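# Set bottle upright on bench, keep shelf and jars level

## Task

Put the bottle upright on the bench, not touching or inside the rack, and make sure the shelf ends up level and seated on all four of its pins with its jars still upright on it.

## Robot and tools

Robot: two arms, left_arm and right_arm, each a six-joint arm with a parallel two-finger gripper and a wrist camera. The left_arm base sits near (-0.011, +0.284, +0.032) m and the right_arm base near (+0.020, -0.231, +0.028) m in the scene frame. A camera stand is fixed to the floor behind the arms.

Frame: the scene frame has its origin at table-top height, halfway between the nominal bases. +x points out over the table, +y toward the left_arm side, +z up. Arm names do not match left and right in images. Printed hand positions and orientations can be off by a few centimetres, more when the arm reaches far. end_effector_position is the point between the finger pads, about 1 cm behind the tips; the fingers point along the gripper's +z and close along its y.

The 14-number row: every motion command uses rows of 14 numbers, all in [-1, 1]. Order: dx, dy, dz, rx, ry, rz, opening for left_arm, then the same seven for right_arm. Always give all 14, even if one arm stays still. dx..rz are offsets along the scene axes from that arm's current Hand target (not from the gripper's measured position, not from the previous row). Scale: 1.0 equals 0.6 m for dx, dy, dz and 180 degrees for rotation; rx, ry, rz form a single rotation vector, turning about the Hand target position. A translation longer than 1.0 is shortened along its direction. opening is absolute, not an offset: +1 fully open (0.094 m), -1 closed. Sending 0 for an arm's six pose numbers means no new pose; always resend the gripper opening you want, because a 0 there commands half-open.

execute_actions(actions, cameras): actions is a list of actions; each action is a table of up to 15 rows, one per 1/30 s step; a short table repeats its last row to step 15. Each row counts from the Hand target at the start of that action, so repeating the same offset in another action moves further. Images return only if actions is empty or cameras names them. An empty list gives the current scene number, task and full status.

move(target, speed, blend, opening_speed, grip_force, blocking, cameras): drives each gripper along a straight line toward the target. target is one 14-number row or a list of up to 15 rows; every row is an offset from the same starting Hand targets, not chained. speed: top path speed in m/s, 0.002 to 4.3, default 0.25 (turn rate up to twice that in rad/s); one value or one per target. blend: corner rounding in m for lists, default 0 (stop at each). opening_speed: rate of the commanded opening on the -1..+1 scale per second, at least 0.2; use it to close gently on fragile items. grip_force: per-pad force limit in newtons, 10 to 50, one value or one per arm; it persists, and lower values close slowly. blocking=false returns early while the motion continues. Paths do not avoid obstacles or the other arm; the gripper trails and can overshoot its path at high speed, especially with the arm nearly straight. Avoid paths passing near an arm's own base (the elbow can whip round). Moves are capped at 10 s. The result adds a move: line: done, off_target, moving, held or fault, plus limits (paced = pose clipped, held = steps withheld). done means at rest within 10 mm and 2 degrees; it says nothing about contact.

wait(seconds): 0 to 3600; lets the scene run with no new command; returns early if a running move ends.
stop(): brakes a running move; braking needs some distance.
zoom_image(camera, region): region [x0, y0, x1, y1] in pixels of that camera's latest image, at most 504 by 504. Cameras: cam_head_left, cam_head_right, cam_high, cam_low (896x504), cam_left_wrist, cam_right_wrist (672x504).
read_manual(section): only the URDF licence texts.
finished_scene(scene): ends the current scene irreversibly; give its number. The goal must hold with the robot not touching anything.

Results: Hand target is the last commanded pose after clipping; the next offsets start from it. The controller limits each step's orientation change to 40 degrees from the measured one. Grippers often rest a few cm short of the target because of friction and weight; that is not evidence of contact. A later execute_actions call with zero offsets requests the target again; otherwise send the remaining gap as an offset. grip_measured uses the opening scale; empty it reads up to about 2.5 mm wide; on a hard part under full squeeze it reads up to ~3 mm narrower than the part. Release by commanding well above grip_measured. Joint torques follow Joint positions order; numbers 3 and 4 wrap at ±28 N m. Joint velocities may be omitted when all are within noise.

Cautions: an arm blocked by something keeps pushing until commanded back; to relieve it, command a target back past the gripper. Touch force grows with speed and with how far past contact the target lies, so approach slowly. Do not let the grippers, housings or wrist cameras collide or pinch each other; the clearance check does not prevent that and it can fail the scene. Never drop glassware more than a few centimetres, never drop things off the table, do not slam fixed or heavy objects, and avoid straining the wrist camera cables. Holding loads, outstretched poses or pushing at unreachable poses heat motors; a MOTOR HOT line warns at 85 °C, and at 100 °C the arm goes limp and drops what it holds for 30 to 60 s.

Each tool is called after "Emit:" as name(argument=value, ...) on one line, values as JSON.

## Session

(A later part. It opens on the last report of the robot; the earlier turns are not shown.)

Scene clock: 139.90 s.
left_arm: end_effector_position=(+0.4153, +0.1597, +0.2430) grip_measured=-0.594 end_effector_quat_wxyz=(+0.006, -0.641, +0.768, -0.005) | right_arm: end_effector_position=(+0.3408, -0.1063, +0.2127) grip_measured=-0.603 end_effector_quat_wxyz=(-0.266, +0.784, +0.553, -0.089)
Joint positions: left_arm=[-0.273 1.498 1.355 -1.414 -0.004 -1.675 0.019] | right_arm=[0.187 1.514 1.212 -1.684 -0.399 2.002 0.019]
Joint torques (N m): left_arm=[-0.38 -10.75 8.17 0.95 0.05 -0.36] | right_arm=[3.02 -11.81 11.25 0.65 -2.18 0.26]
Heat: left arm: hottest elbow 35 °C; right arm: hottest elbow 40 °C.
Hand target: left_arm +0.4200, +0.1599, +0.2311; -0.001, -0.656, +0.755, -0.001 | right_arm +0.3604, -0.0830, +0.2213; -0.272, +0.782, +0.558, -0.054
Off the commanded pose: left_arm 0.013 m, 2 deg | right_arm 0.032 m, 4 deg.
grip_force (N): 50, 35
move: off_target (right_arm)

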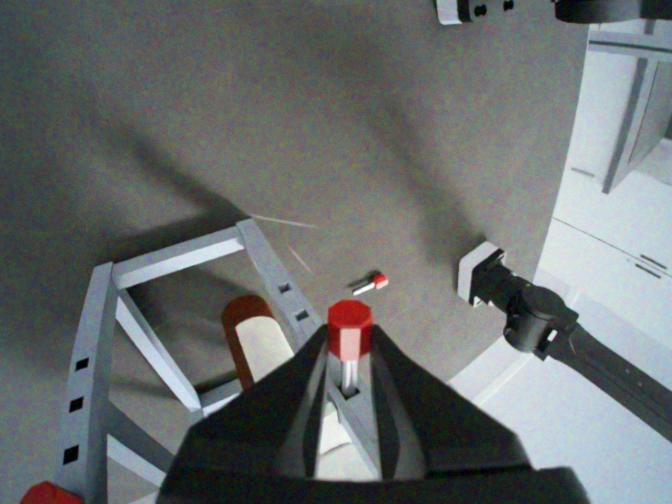

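Emit:
move(target=[[0,0,0,0,0,0,-0.75,0.002,0.01,-0.004,0,0,0.02,-0.75],[0,0,0,0,0,0,-0.75,0.002,0.012,-0.006,0.02,-0.004,0,-0.75],[0,0,0,0,0,0,-0.75,0.003,0.014,-0.006,0,0,-0.02,-0.75],[0,0,0,0,0,0,-0.75,0.003,0.016,-0.006,-0.02,0.004,0,-0.75],[0,0,0,0,0,0,-0.75,0.004,0.018,-0.006,0,0,0.02,-0.75],[0,0,0,0,0,0,-0.75,0.004,0.018,-0.006,0.02,-0.004,0,-0.75],[0,0,0,0,0,0,-0.75,0.004,0.018,-0.006,0,0,-0.02,-0.75],[0,0,0,0,0,0,-0.75,0.004,0.02,-0.006,-0.02,0.004,0,-0.75],[0,0,0,0,0,0,-0.75,0.004,0.02,-0.006,0,0,0,-0.75]], speed=0.12, blend=0.002, cameras=["cam_right_wrist"])

Emit:
zoom_image(camera="cam_right_wrist", region=[310, 350, 390, 440])

Scene clock: 144.03 s.
left_arm: end_effector_position=(+0.4170, +0.1637, +0.2430) grip_measured=-0.594 end_effector_quat_wxyz=(+0.007, -0.640, +0.768, -0.005) | right_arm: end_effector_position=(+0.3483, -0.0885, +0.2156) grip_measured=-0.603 end_effector_quat_wxyz=(-0.263, +0.788, +0.552, -0.075)
Joint positions: left_arm=[-0.264 1.498 1.355 -1.412 -0.005 -1.664 0.019] | right_arm=[0.223 1.517 1.23 -1.655 -0.421 2.05 0.019]
Joint torques (N m): left_arm=[-1.2 -10.64 8.17 0.83 0.11 -0.47] | right_arm=[2.32 -10.99 10.36 0.47 -1.65 0.08]
Heat: left arm: hottest elbow 35 °C; right arm: hottest elbow 40 °C.
Hand target: left_arm +0.4199, +0.1598, +0.2311; -0.001, -0.656, +0.755, +0.000 | right_arm +0.3627, -0.0710, +0.2177; -0.272, +0.782, +0.558, -0.054
Off the commanded pose: left_arm 0.013 m, 3 deg | right_arm 0.023 m, 3 deg.
grip_force (N): 50, 35
move: off_target (right_arm)

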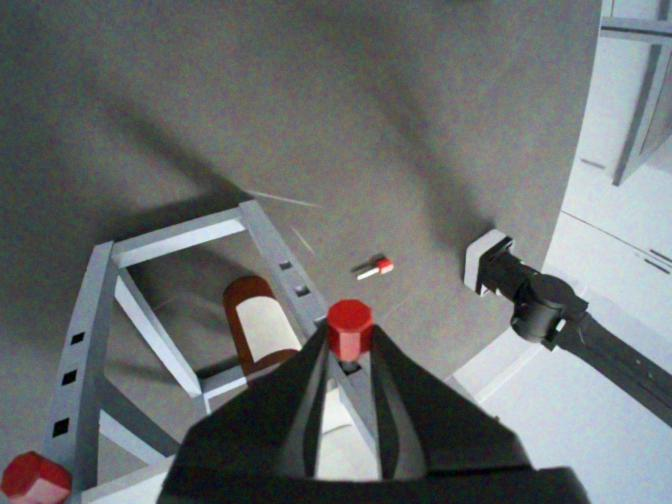

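Scaled by 5.600 from the camera's image (finer frame: 960x720).

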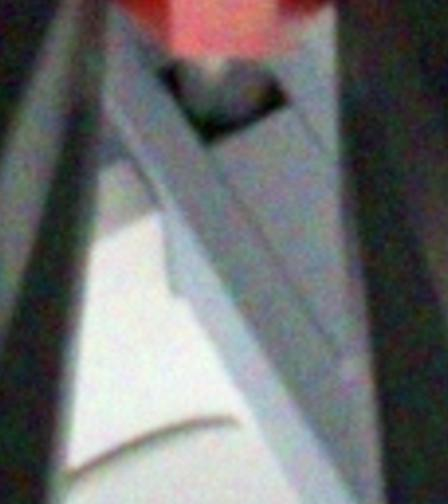

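Emit:
move(target=[[0,0,0,0,0,0,-0.75,0.003,0.01,0,0,0,0.015,-0.75],[0,0,0,0,0,0,-0.75,0.005,0.018,0,0.015,-0.003,0,-0.75],[0,0,0,0,0,0,-0.75,0.005,0.022,0,0,0,-0.015,-0.75],[0,0,0,0,0,0,-0.75,0.006,0.026,0,-0.015,0.003,0,-0.75],[0,0,0,0,0,0,-0.75,0.006,0.026,0,0,0,0,-0.75]], speed=0.1, blend=0.002, cameras=["cam_right_wrist","cam_head_left"])

Emit:
zoom_image(camera="cam_right_wrist", region=[290, 280, 410, 420])

Scene clock: 146.27 s.
left_arm: end_effector_position=(+0.4170, +0.1637, +0.2430) grip_measured=-0.594 end_effector_quat_wxyz=(+0.007, -0.640, +0.768, -0.005) | right_arm: end_effector_position=(+0.3483, -0.0881, +0.2155) grip_measured=-0.603 end_effector_quat_wxyz=(-0.263, +0.789, +0.550, -0.080)
Joint positions: left_arm=[-0.264 1.498 1.355 -1.412 -0.005 -1.664 0.019] | right_arm=[0.225 1.521 1.234 -1.66 -0.419 2.056 0.019]
Joint torques (N m): left_arm=[-1.14 -10.7 8.18 0.84 0.1 -0.47] | right_arm=[4.84 -10.46 11.23 1.09 -2.16 0.32]
Heat: left arm: hottest elbow 35 °C; right arm: hottest elbow 40 °C.
Hand target: left_arm +0.4199, +0.1598, +0.2311; -0.001, -0.656, +0.755, +0.000 | right_arm +0.3664, -0.0554, +0.2178; -0.272, +0.782, +0.558, -0.054
Off the commanded pose: left_arm 0.013 m, 3 deg | right_arm 0.037 m, 3 deg.
joint at its limit (right arm) — joint 6 (wrist roll), upper limit.
grip_force (N): 50, 35
move: off_target (right_arm)
Images, in order (width x height): cam_head_left 896x504, cam_right_wrist 672x504.

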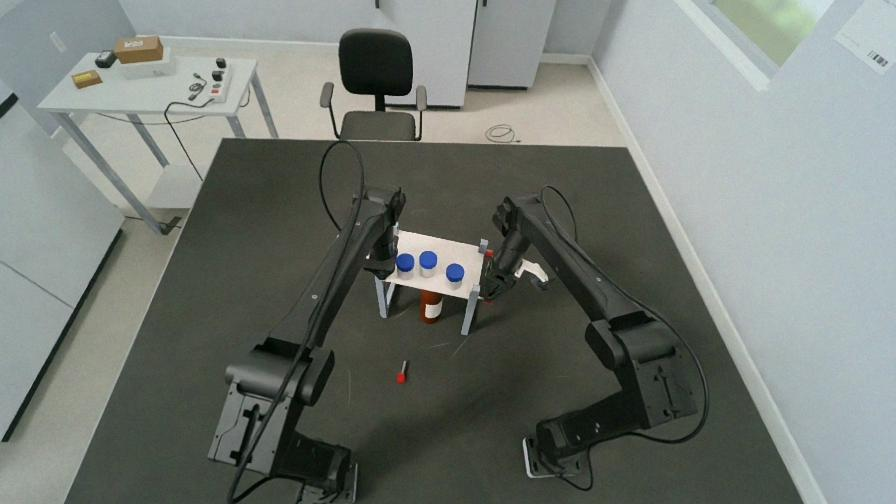

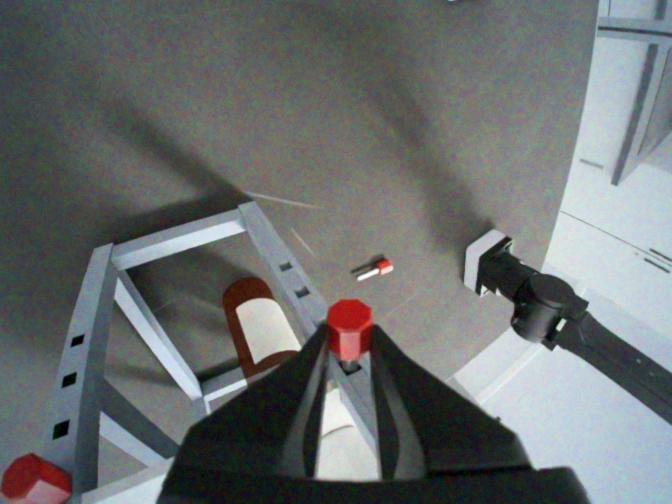

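Scaled by 3.600 from the camera's image (finer frame: 960x720).

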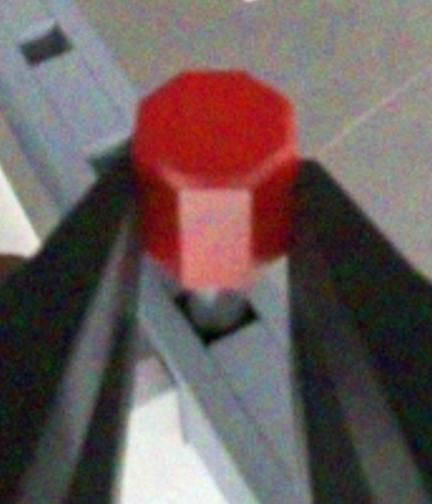

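Emit:
move(target=[[0,0,0,0,0,0,-0.75,-0.009,-0.035,0,0,0,0,-0.75],[0,0,0,0,0,0,-0.75,-0.009,-0.035,0,0,0,0,-0.2],[0,0,0,0,0,0,-0.75,-0.035,-0.15,0,0,0,0,-0.2],[0,0,0,0,0,0,-0.75,-0.035,-0.15,0,0,0,0,-1]], speed=0.08, grip_force=50, cameras=["cam_right_wrist"])

Emit:
zoom_image(camera="cam_right_wrist", region=[270, 250, 450, 480])

Scene clock: 150.43 s.
left_arm: end_effector_position=(+0.4170, +0.1637, +0.2430) grip_measured=-0.594 end_effector_quat_wxyz=(+0.007, -0.640, +0.768, -0.005) | right_arm: end_effector_position=(+0.3494, -0.1417, +0.2139) grip_measured=-0.977 end_effector_quat_wxyz=(-0.272, +0.782, +0.558, -0.056)
Joint positions: left_arm=[-0.264 1.498 1.355 -1.412 -0.005 -1.664 0.019] | right_arm=[0.079 1.5 1.202 -1.68 -0.4 1.887 0.001]
Joint torques (N m): left_arm=[-1.26 -10.7 8.16 0.83 0.11 -0.47] | right_arm=[0.26 -13.22 7.13 -0.7 -0.13 -0.06]
Heat: left arm: hottest elbow 35 °C; right arm: hottest elbow 39 °C.
Hand target: left_arm +0.4199, +0.1598, +0.2311; -0.001, -0.656, +0.755, +0.000 | right_arm +0.3454, -0.1454, +0.2177; -0.272, +0.782, +0.558, -0.054
Off the commanded pose: left_arm 0.013 m, 3 deg | right_arm 0.007 m, 0 deg.
move: done; target 2's new opening was sent with right_arm's hand 0.017 m and 3 deg from that target

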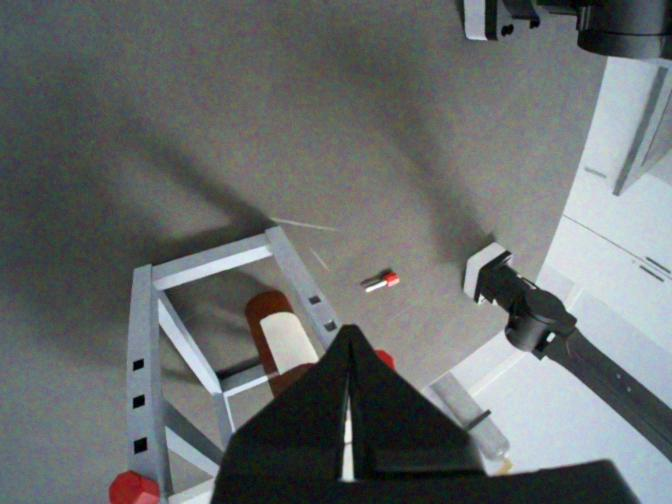

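Scaled by 2.191 from the camera's image (finer frame: 960x720).

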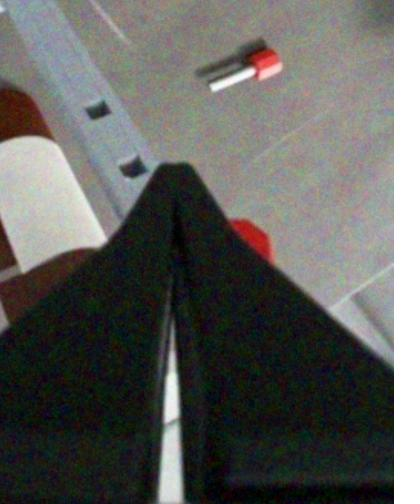

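Emit:
move(target=[[0,0,0,0,0,0,-0.75,-0.034,-0.008,-0.03,0,0,0,-1],[0,0,0,0,0,0,-0.75,0.0077,0.0323,0.0055,0,0,0,-1],[0,0,0,0,0,0,-0.75,0.026,0.109,0.0055,0,0,0,-1]], speed=[0.1,0.1,0.06], blend=[0,0.001,0], cameras=["cam_right_wrist"])

Emit:
zoom_image(camera="cam_right_wrist", region=[270, 250, 450, 480])

Scene clock: 153.87 s.
left_arm: end_effector_position=(+0.4170, +0.1637, +0.2430) grip_measured=-0.594 end_effector_quat_wxyz=(+0.007, -0.640, +0.768, -0.005) | right_arm: end_effector_position=(+0.3402, -0.1094, +0.2105) grip_measured=-0.979 end_effector_quat_wxyz=(-0.273, +0.793, +0.539, -0.078)
Joint positions: left_arm=[-0.264 1.498 1.355 -1.412 -0.005 -1.664 0.019] | right_arm=[0.168 1.502 1.191 -1.664 -0.421 2.015 0.001]
Joint torques (N m): left_arm=[-1.14 -10.7 8.18 0.85 0.11 -0.47] | right_arm=[5.07 -10.23 12.6 0.12 -1.49 0.17]
Heat: left arm: hottest elbow 35 °C; right arm: hottest elbow 39 °C.
Hand target: left_arm +0.4199, +0.1598, +0.2311; -0.001, -0.656, +0.755, +0.000 | right_arm +0.3610, -0.0800, +0.2211; -0.272, +0.782, +0.558, -0.054
Off the commanded pose: left_arm 0.013 m, 3 deg | right_arm 0.037 m, 4 deg.
move: off_target (right_arm)

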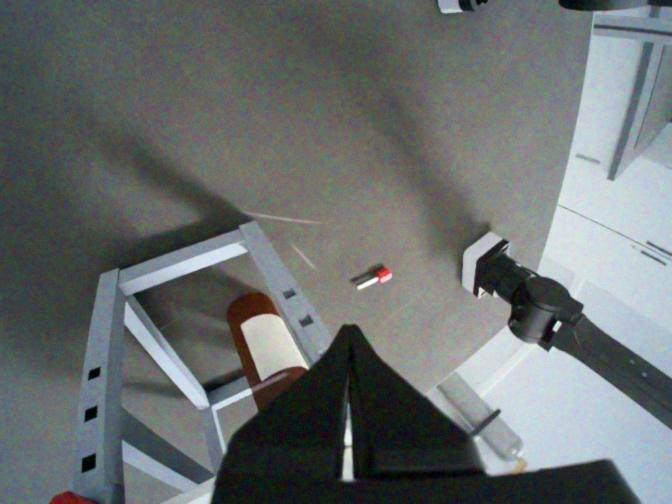

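Scaled by 2.191 from the camera's image (finer frame: 960x720).

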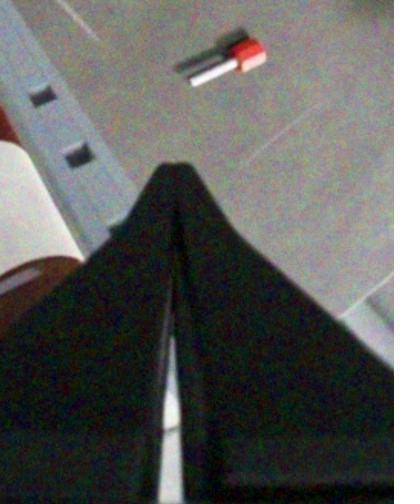

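Emit:
move(target=[[0,0,0,0,0,0,-0.75,0.006,0.02,0,0,0,0.015,-1],[0,0,0,0,0,0,-0.75,0.006,0.025,0,0.02,0,-0.015,-1],[0,0,0,0,0,0,-0.75,0.006,0.025,0,-0.02,0,0.015,-1],[0,0,0,0,0,0,-0.75,0.006,0.025,0,0,0,0,-1],[0,0,0,0,0,0,-0.75,-0.05,-0.07,0,0,0,0,-1]], speed=[0.06,0.1,0.1,0.1,0.1], blend=[0.002,0.002,0.002,0.001,0], cameras=["cam_right_wrist","cam_low"])

Emit:
zoom_image(camera="cam_right_wrist", region=[270, 250, 450, 480])

Emit:
zoom_image(camera="cam_low", region=[340, 190, 520, 320])

Scene clock: 158.20 s.
left_arm: end_effector_position=(+0.4194, +0.1720, +0.2430) grip_measured=-0.594 end_effector_quat_wxyz=(+0.011, -0.641, +0.767, -0.003) | right_arm: end_effector_position=(+0.3341, -0.1183, +0.2187) grip_measured=-0.979 end_effector_quat_wxyz=(-0.272, +0.782, +0.558, -0.055)
Joint positions: left_arm=[-0.248 1.498 1.355 -1.411 -0.014 -1.651 0.019] | right_arm=[0.142 1.458 1.171 -1.665 -0.424 1.951 0.001]
Joint torques (N m): left_arm=[-2.55 -10.64 8.18 0.81 0.39 -0.59] | right_arm=[0.03 -12.4 7.19 -0.7 -0.18 -0.04]
Heat: left arm: hottest elbow 35 °C; right arm: hottest elbow 39 °C.
Hand target: left_arm +0.4200, +0.1598, +0.2311; -0.001, -0.656, +0.755, -0.001 | right_arm +0.3310, -0.1220, +0.2211; -0.272, +0.782, +0.558, -0.054
Off the commanded pose: left_arm 0.017 m, 3 deg | right_arm 0.005 m, 0 deg.
move: done
Images, in order (width x height): cam_low 896x504, cam_right_wrist 672x504.

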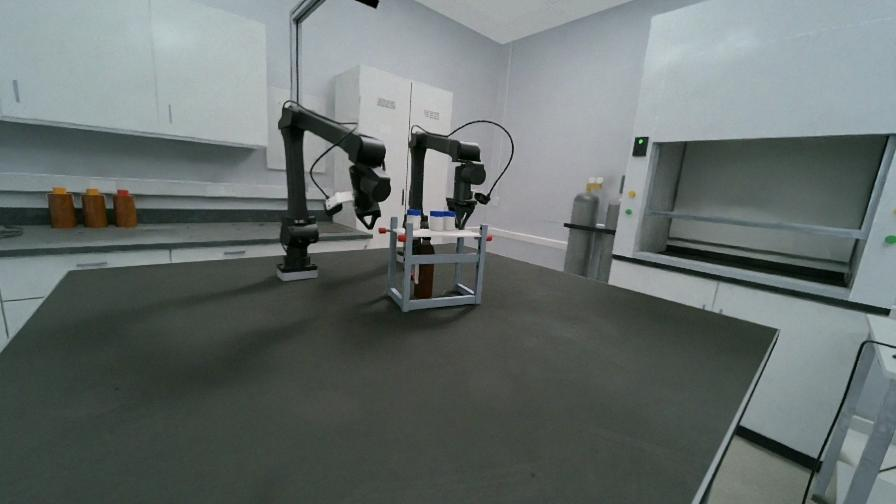

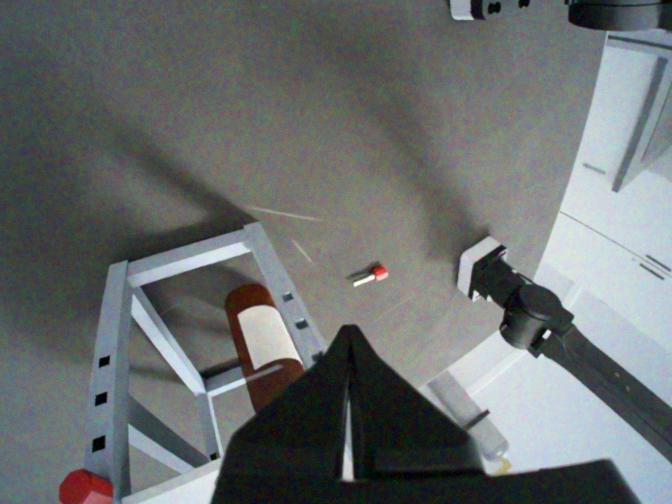

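Scaled by 2.191 from the camera's image (finer frame: 960x720).

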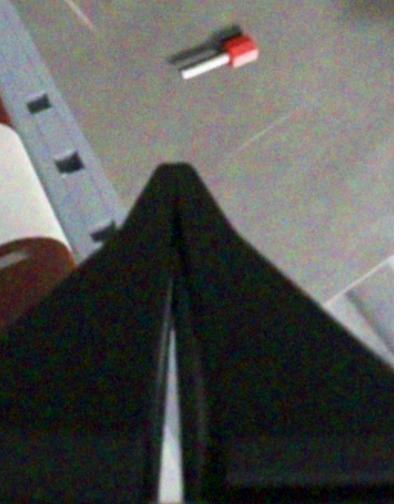

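Scaled by 2.800.

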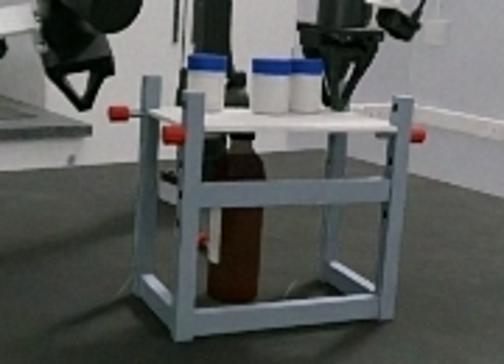

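Emit:
move(target=[0,0,0,0,0,0,-0.75,-0.02,-0.11,0.03,0,0,0,-0.2], speed=0.2, cameras=["cam_right_wrist"])

Emit:
zoom_image(camera="cam_right_wrist", region=[300, 280, 500, 504])

Scene clock: 159.83 s.
left_arm: end_effector_position=(+0.4194, +0.1720, +0.2430) grip_measured=-0.594 end_effector_quat_wxyz=(+0.011, -0.641, +0.767, -0.003) | right_arm: end_effector_position=(+0.3227, -0.1854, +0.2377) grip_measured=-0.202 end_effector_quat_wxyz=(-0.237, +0.797, +0.556, -0.014)
Joint positions: left_arm=[-0.248 1.498 1.355 -1.411 -0.014 -1.651 0.019] | right_arm=[-0.036 1.346 1.133 -1.685 -0.356 1.817 0.037]
Joint torques (N m): left_arm=[-2.61 -10.7 8.18 0.81 0.4 -0.59] | right_arm=[-0.15 -10.75 7.49 -0.58 -0.13 -0.05]
Heat: left arm: hottest elbow 35 °C; right arm: hottest elbow 39 °C.
Hand target: left_arm +0.4200, +0.1598, +0.2311; -0.001, -0.656, +0.755, -0.001 | right_arm +0.3190, -0.1881, +0.2390; -0.272, +0.782, +0.558, -0.054
Off the commanded pose: left_arm 0.017 m, 3 deg | right_arm 0.005 m, 6 deg.
joint sent to its limit (right arm) — joint 4 (wrist pitch), lower limit. The joint targets are off in orientation, not in position.
move: off_target (right_arm)

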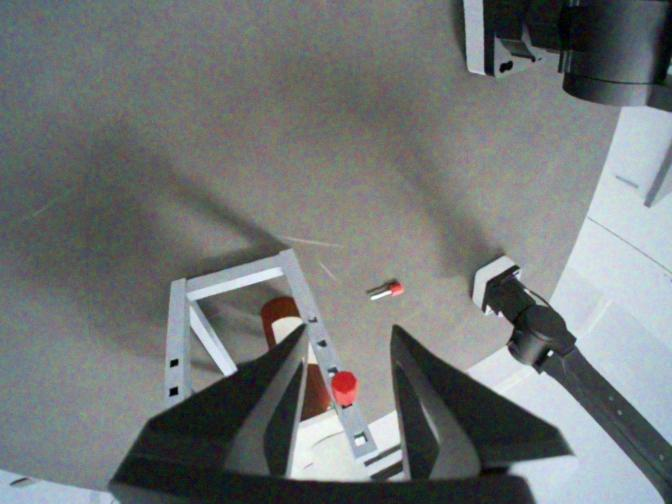

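Scaled by 2.250 from the camera's image (finer frame: 960x720).

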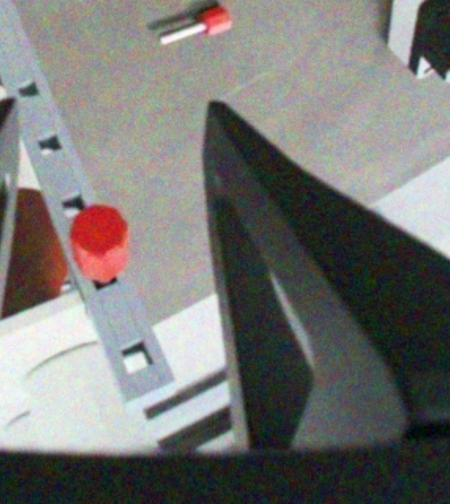

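Emit:
zoom_image(camera="cam_low", region=[370, 205, 500, 270])

Emit:
move(target=[0,0,0,0,0,0,-0.75,0.0,-0.12,0.05,0,0,0,-0.2], speed=0.3, cameras=["cam_low","cam_high","cam_head_left","cam_head_right"])

Emit:
zoom_image(camera="cam_head_left", region=[370, 210, 510, 340])

Emit:
zoom_image(camera="cam_high", region=[390, 130, 490, 280])

This scene's latest camera images include none from cam_low. They are from: cam_right_wrist. cam_low's image comes with the result of a call that names it in "cameras".

Scene clock: 162.37 s.
left_arm: end_effector_position=(+0.4194, +0.1720, +0.2430) grip_measured=-0.594 end_effector_quat_wxyz=(+0.011, -0.641, +0.767, -0.003) | right_arm: end_effector_position=(+0.3134, -0.2568, +0.2580) grip_measured=-0.202 end_effector_quat_wxyz=(-0.177, +0.815, +0.551, +0.025)
Joint positions: left_arm=[-0.248 1.498 1.355 -1.411 -0.014 -1.651 0.019] | right_arm=[-0.233 1.256 1.133 -1.685 -0.273 1.675 0.037]
Joint torques (N m): left_arm=[-2.49 -10.64 8.18 0.83 0.4 -0.59] | right_arm=[-0.09 -9 10.47 -0.32 -0.07 -0.1]
Heat: left arm: hottest elbow 35 °C; right arm: hottest elbow 39 °C.
Hand target: left_arm +0.4200, +0.1598, +0.2311; -0.001, -0.656, +0.755, -0.001 | right_arm +0.3190, -0.2600, +0.2691; -0.272, +0.782, +0.558, -0.054
Off the commanded pose: left_arm 0.017 m, 3 deg | right_arm 0.013 m, 15 deg.
joint sent to its limit (right arm) — joint 4 (wrist pitch), lower limit. The joint targets are off in orientation, not in position.
move: off_target (right_arm)
Images, in order (width x height): cam_head_left 896x504, cam_head_right 896x504, cam_high 896x504, cam_low 896x504.

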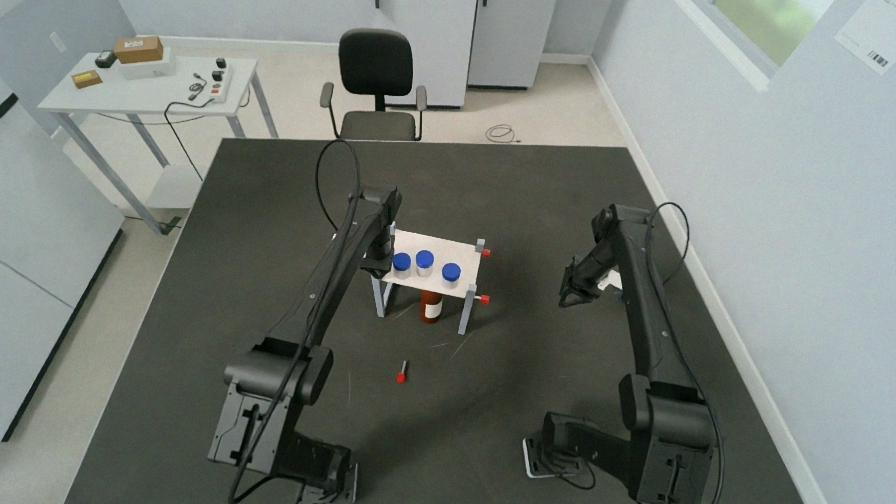

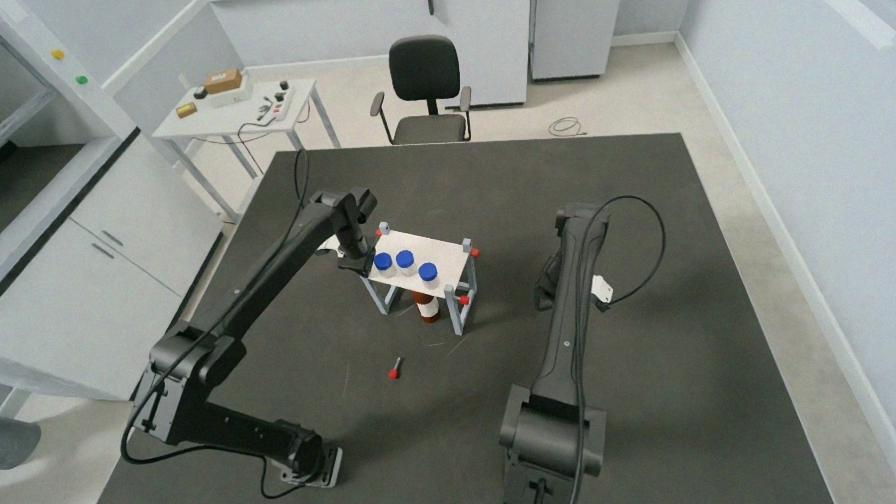

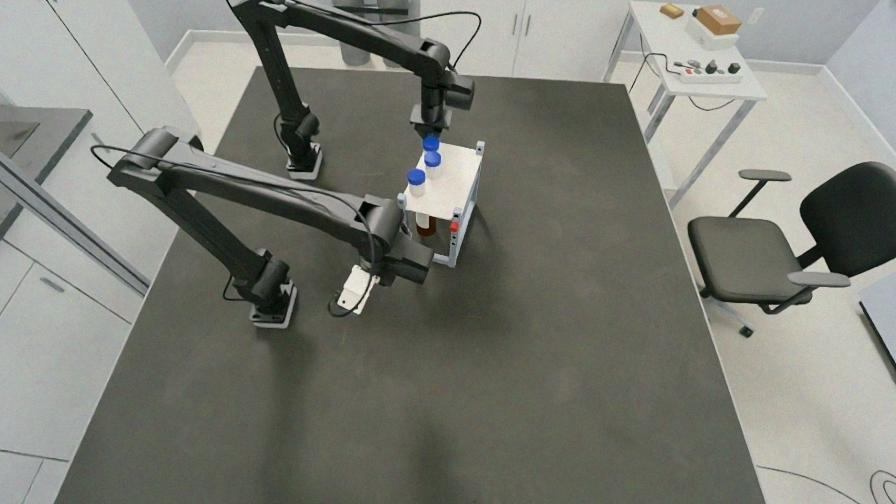

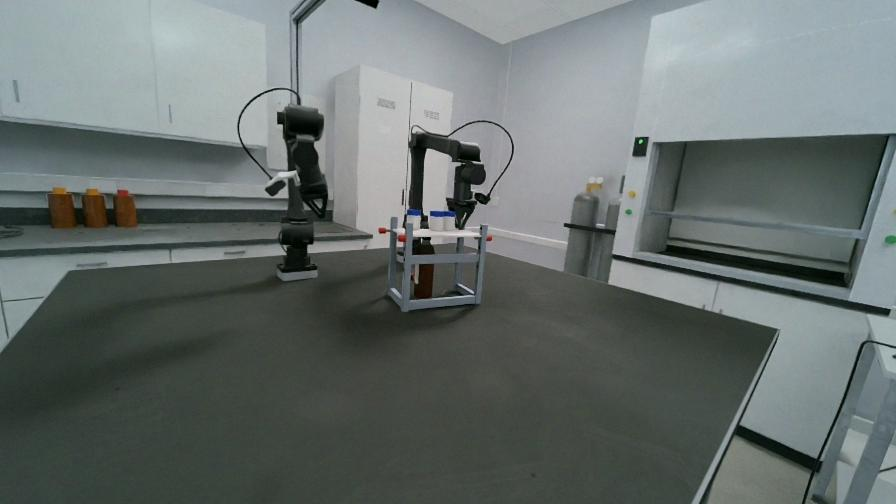

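Scaled by 3.600.

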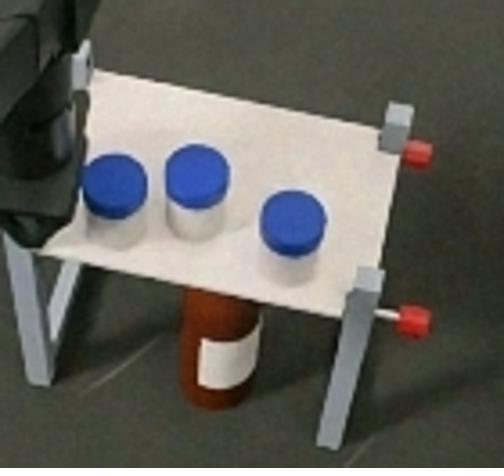

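Scaled by 3.360.

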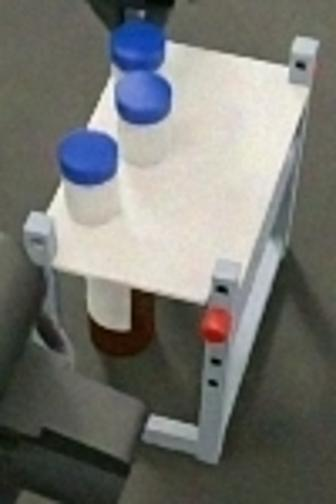

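Emit:
zoom_image(camera="cam_low", region=[372, 208, 442, 258])

Emit:
zoom_image(camera="cam_low", region=[430, 208, 500, 258])

Scaled by 7.200.

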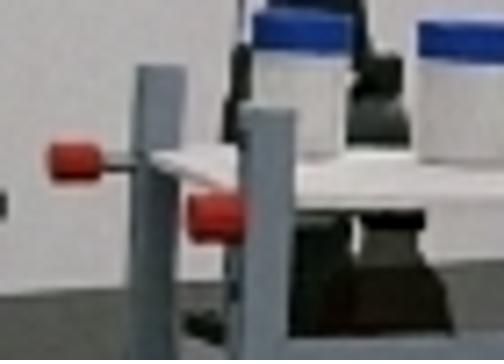

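Scaled by 7.200.

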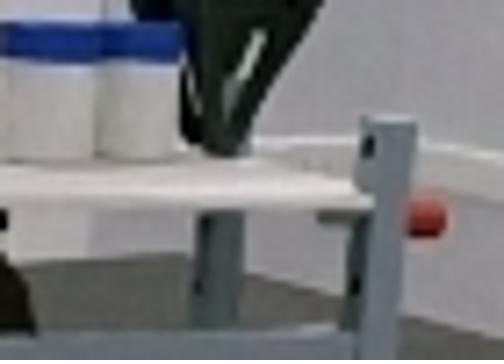

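Emit:
move(target=[[0,0.01,0,0,0,0,-0.2,0,0,0,0,0,0,-0.75],[0,0.01,0.167,0,0,0,-0.2,0,0,0,0,0,0,-0.75],[-0.2,0.1,0.115,-0.226,-0.454,-0.161,-0.4,0,0,0,0,0,0,-0.75]], speed=[0.1,0.15,0.25], cameras=["cam_left_wrist","cam_head_right","cam_low"])

Scene clock: 173.57 s.
left_arm: end_effector_position=(+0.2992, +0.2173, +0.3052) grip_measured=-0.398 end_effector_quat_wxyz=(+0.272, -0.264, +0.656, -0.653) | right_arm: end_effector_position=(+0.3134, -0.2569, +0.2580) grip_measured=-0.748 end_effector_quat_wxyz=(-0.177, +0.815, +0.552, +0.025)
Joint positions: left_arm=[0.311 0.681 0.281 0.403 1.094 -1.561 0.028] | right_arm=[-0.233 1.256 1.133 -1.685 -0.272 1.673 0.012]
Joint torques (N m): left_arm=[-0.09 -0.38 8.46 2.62 0.01 0.07] | right_arm=[-0.56 -9.35 10.44 -0.54 -0.08 -0.1]
Heat: left arm: hottest elbow 35 °C; right arm: hottest elbow 39 °C.
Hand target: left_arm +0.3000, +0.2198, +0.3001; +0.270, -0.270, +0.654, -0.653 | right_arm +0.3190, -0.2600, +0.2691; -0.272, +0.782, +0.558, -0.054
Off the commanded pose: left_arm 0.006 m, 1 deg | right_arm 0.013 m, 15 deg.
joint sent to its limit (right arm) — joint 4 (wrist pitch), lower limit. The joint targets are off in orientation, not in position.
move: done
Images, in order (width x height): cam_head_right 896x504, cam_low 896x504, cam_left_wrist 672x504.

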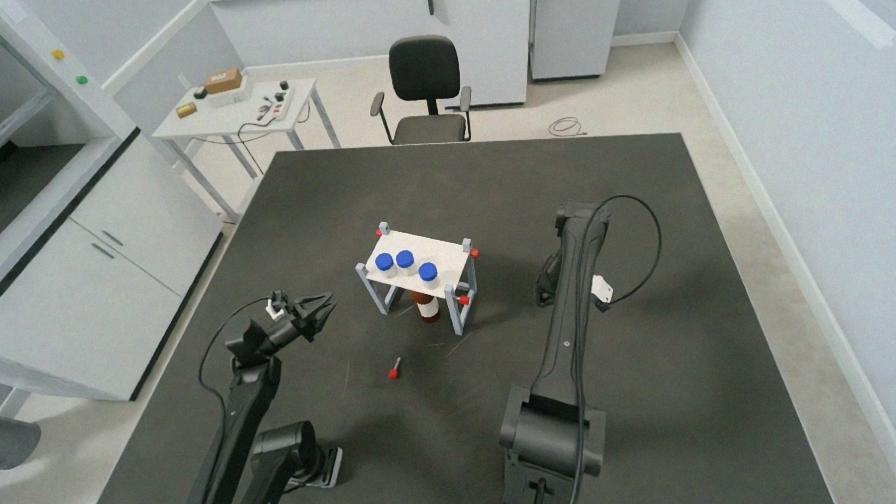

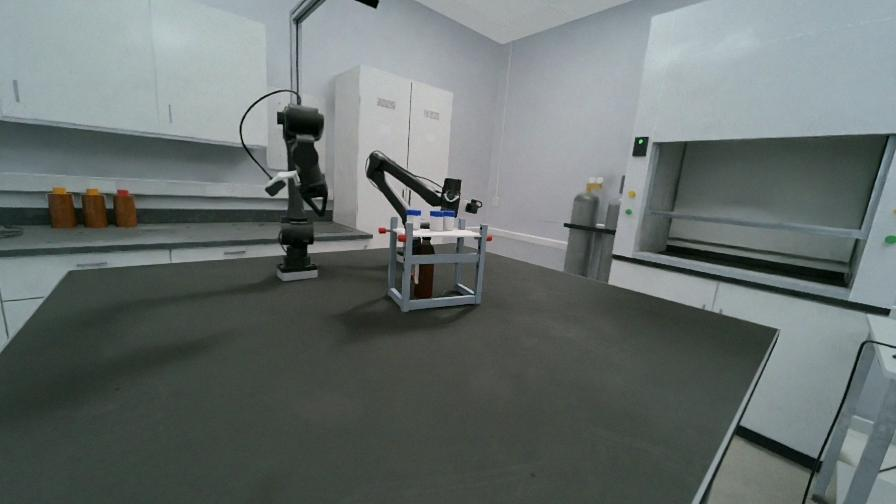

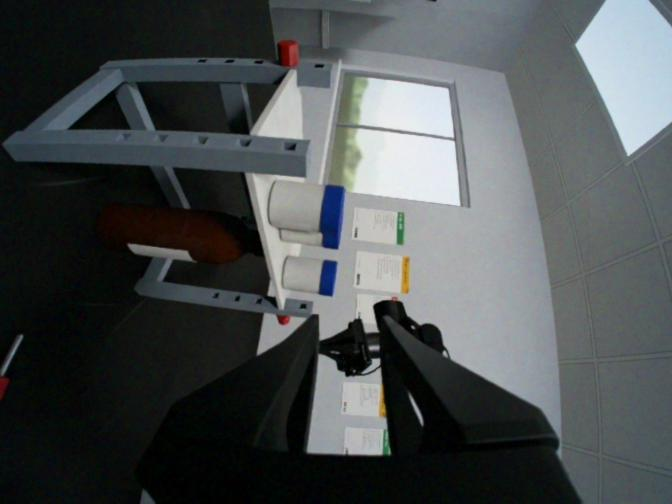

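Emit:
zoom_image(camera="cam_left_wrist", region=[100, 30, 380, 340])

Emit:
zoom_image(camera="cam_left_wrist", region=[220, 260, 340, 340])

Scaled by 1.626 from the camera's image (finer frame: 960x720).

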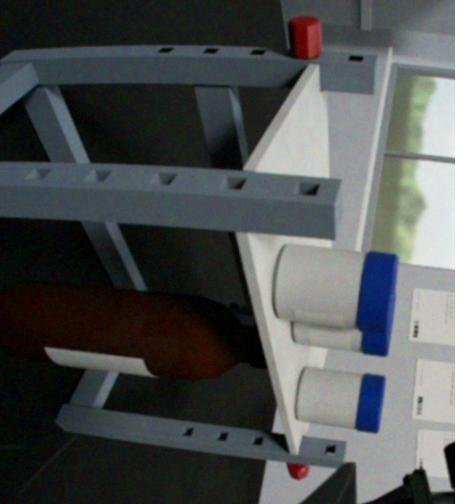

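Scaled by 4.200 from the camera's image (finer frame: 960x720).

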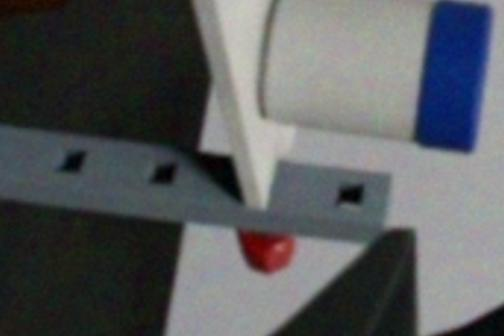

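Emit:
move(target=[0.0817,-0.3063,-0.14,0,0,0,-0.4,0,0,0,0,0,0,-0.75], speed=0.2, cameras=["cam_left_wrist"])

Emit:
zoom_image(camera="cam_left_wrist", region=[200, 130, 450, 380])

Scene clock: 178.30 s.
left_arm: end_effector_position=(+0.3383, +0.0452, +0.2043) grip_measured=-0.399 end_effector_quat_wxyz=(+0.266, -0.277, +0.663, -0.642) | right_arm: end_effector_position=(+0.3134, -0.2569, +0.2580) grip_measured=-0.748 end_effector_quat_wxyz=(-0.177, +0.815, +0.552, +0.025)
Joint positions: left_arm=[-0.463 1.319 0.258 1.026 0.308 -1.564 0.028] | right_arm=[-0.233 1.256 1.133 -1.685 -0.272 1.673 0.012]
Joint torques (N m): left_arm=[-1.61 -4.72 8.17 2.91 -0.16 0.07] | right_arm=[1.14 -8.88 10.45 -0.39 -0.08 -0.11]
Heat: left arm: hottest elbow 35 °C; right arm: hottest elbow 39 °C.
Hand target: left_arm +0.3491, +0.0361, +0.2162; +0.270, -0.270, +0.654, -0.653 | right_arm +0.3190, -0.2600, +0.2691; -0.272, +0.782, +0.558, -0.054
Off the commanded pose: left_arm 0.018 m, 2 deg | right_arm 0.013 m, 15 deg.
joint sent to its limit (right arm) — joint 4 (wrist pitch), lower limit. The joint targets are off in orientation, not in position.
move: off_target (left_arm)

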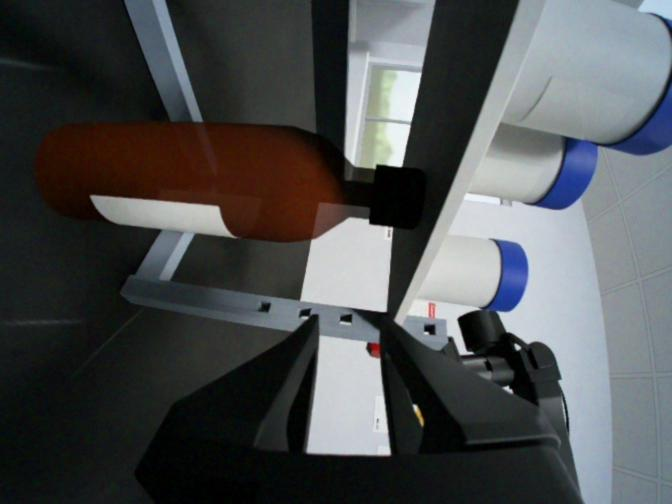

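Scaled by 2.016 from the camera's image (finer frame: 960x720).

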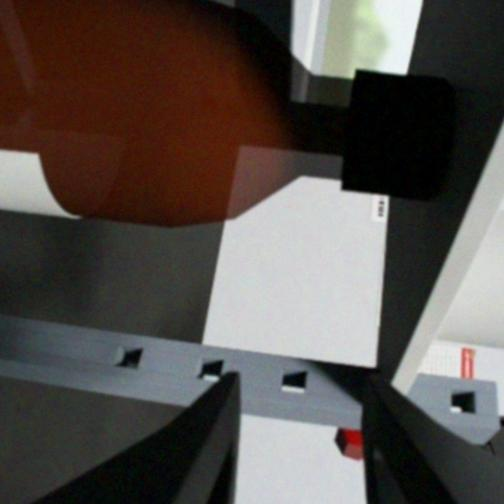

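Emit:
move(target=[0,0,0.053,0,0,0,-0.4,0,0,0,0,0,0,-0.75], speed=0.1, cameras=["cam_left_wrist"])

Emit:
zoom_image(camera="cam_left_wrist", region=[250, 200, 450, 400])

Scene clock: 179.73 s.
left_arm: end_effector_position=(+0.3395, +0.0446, +0.2286) grip_measured=-0.399 end_effector_quat_wxyz=(+0.264, -0.279, +0.664, -0.642) | right_arm: end_effector_position=(+0.3134, -0.2569, +0.2580) grip_measured=-0.748 end_effector_quat_wxyz=(-0.177, +0.815, +0.552, +0.025)
Joint positions: left_arm=[-0.463 1.197 0.286 0.873 0.308 -1.566 0.028] | right_arm=[-0.233 1.256 1.133 -1.685 -0.272 1.673 0.012]
Joint torques (N m): left_arm=[-1.55 -5.77 9.47 1.98 -0.15 0.08] | right_arm=[0.26 -8.94 10.41 -0.42 -0.08 -0.11]
Heat: left arm: hottest elbow 35 °C; right arm: hottest elbow 39 °C.
Hand target: left_arm +0.3490, +0.0361, +0.2479; +0.270, -0.270, +0.654, -0.653 | right_arm +0.3190, -0.2600, +0.2691; -0.272, +0.782, +0.558, -0.054
Off the commanded pose: left_arm 0.023 m, 2 deg | right_arm 0.013 m, 15 deg.
joint sent to its limit (right arm) — joint 4 (wrist pitch), lower limit. The joint targets are off in orientation, not in position.
move: off_target (left_arm)

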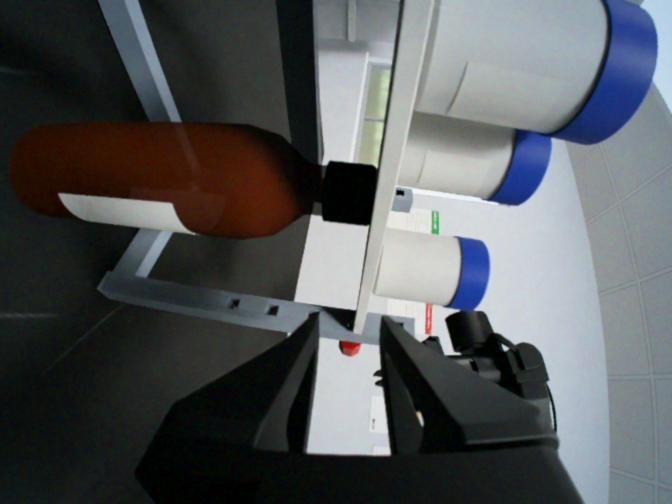

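Scaled by 2.520 from the camera's image (finer frame: 960x720).

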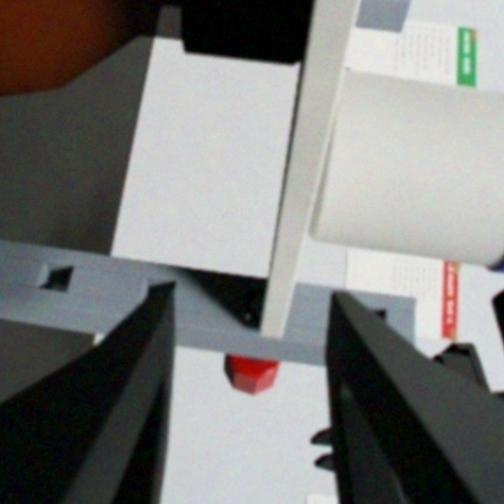

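Emit:
move(target=[0.054,-0.055,0.008,0,0,0,-0.4,0,0,0,0,0,0,-0.75], speed=0.08, cameras=["cam_left_wrist"])

Emit:
zoom_image(camera="cam_left_wrist", region=[250, 200, 450, 400])

Scene clock: 181.60 s.
left_arm: end_effector_position=(+0.3694, +0.0144, +0.2401) grip_measured=-0.399 end_effector_quat_wxyz=(+0.268, -0.276, +0.661, -0.645) | right_arm: end_effector_position=(+0.3134, -0.2569, +0.2580) grip_measured=-0.748 end_effector_quat_wxyz=(-0.177, +0.815, +0.552, +0.025)
Joint positions: left_arm=[-0.508 1.294 0.395 0.873 0.263 -1.566 0.028] | right_arm=[-0.233 1.256 1.133 -1.685 -0.272 1.673 0.012]
Joint torques (N m): left_arm=[-1.67 -5.6 9.92 2.28 -0.17 0.08] | right_arm=[0.67 -8.94 10.54 -0.34 -0.04 -0.08]
Heat: left arm: hottest elbow 35 °C; right arm: hottest elbow 39 °C.
Hand target: left_arm +0.3814, +0.0030, +0.2525; +0.270, -0.270, +0.654, -0.653 | right_arm +0.3190, -0.2600, +0.2691; -0.272, +0.782, +0.558, -0.054
Off the commanded pose: left_arm 0.021 m, 1 deg | right_arm 0.013 m, 15 deg.
joint sent to its limit (right arm) — joint 4 (wrist pitch), lower limit. The joint targets are off in orientation, not in position.
move: off_target (left_arm)

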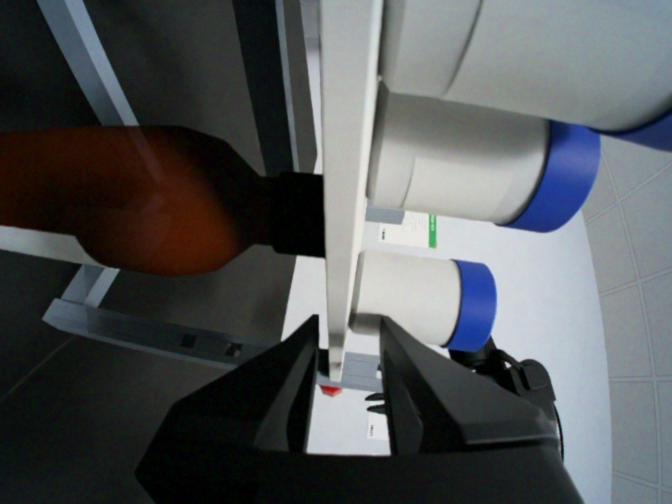

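Scaled by 2.520 from the camera's image (finer frame: 960x720).

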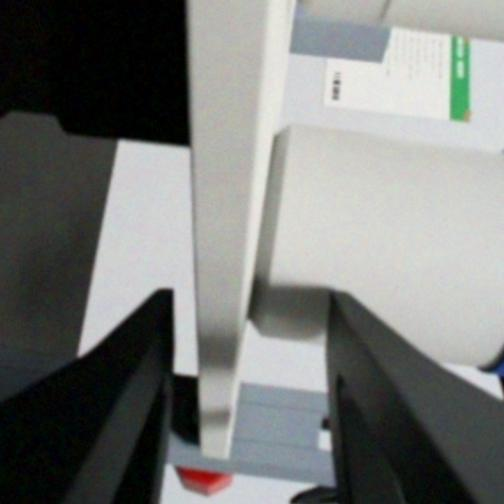

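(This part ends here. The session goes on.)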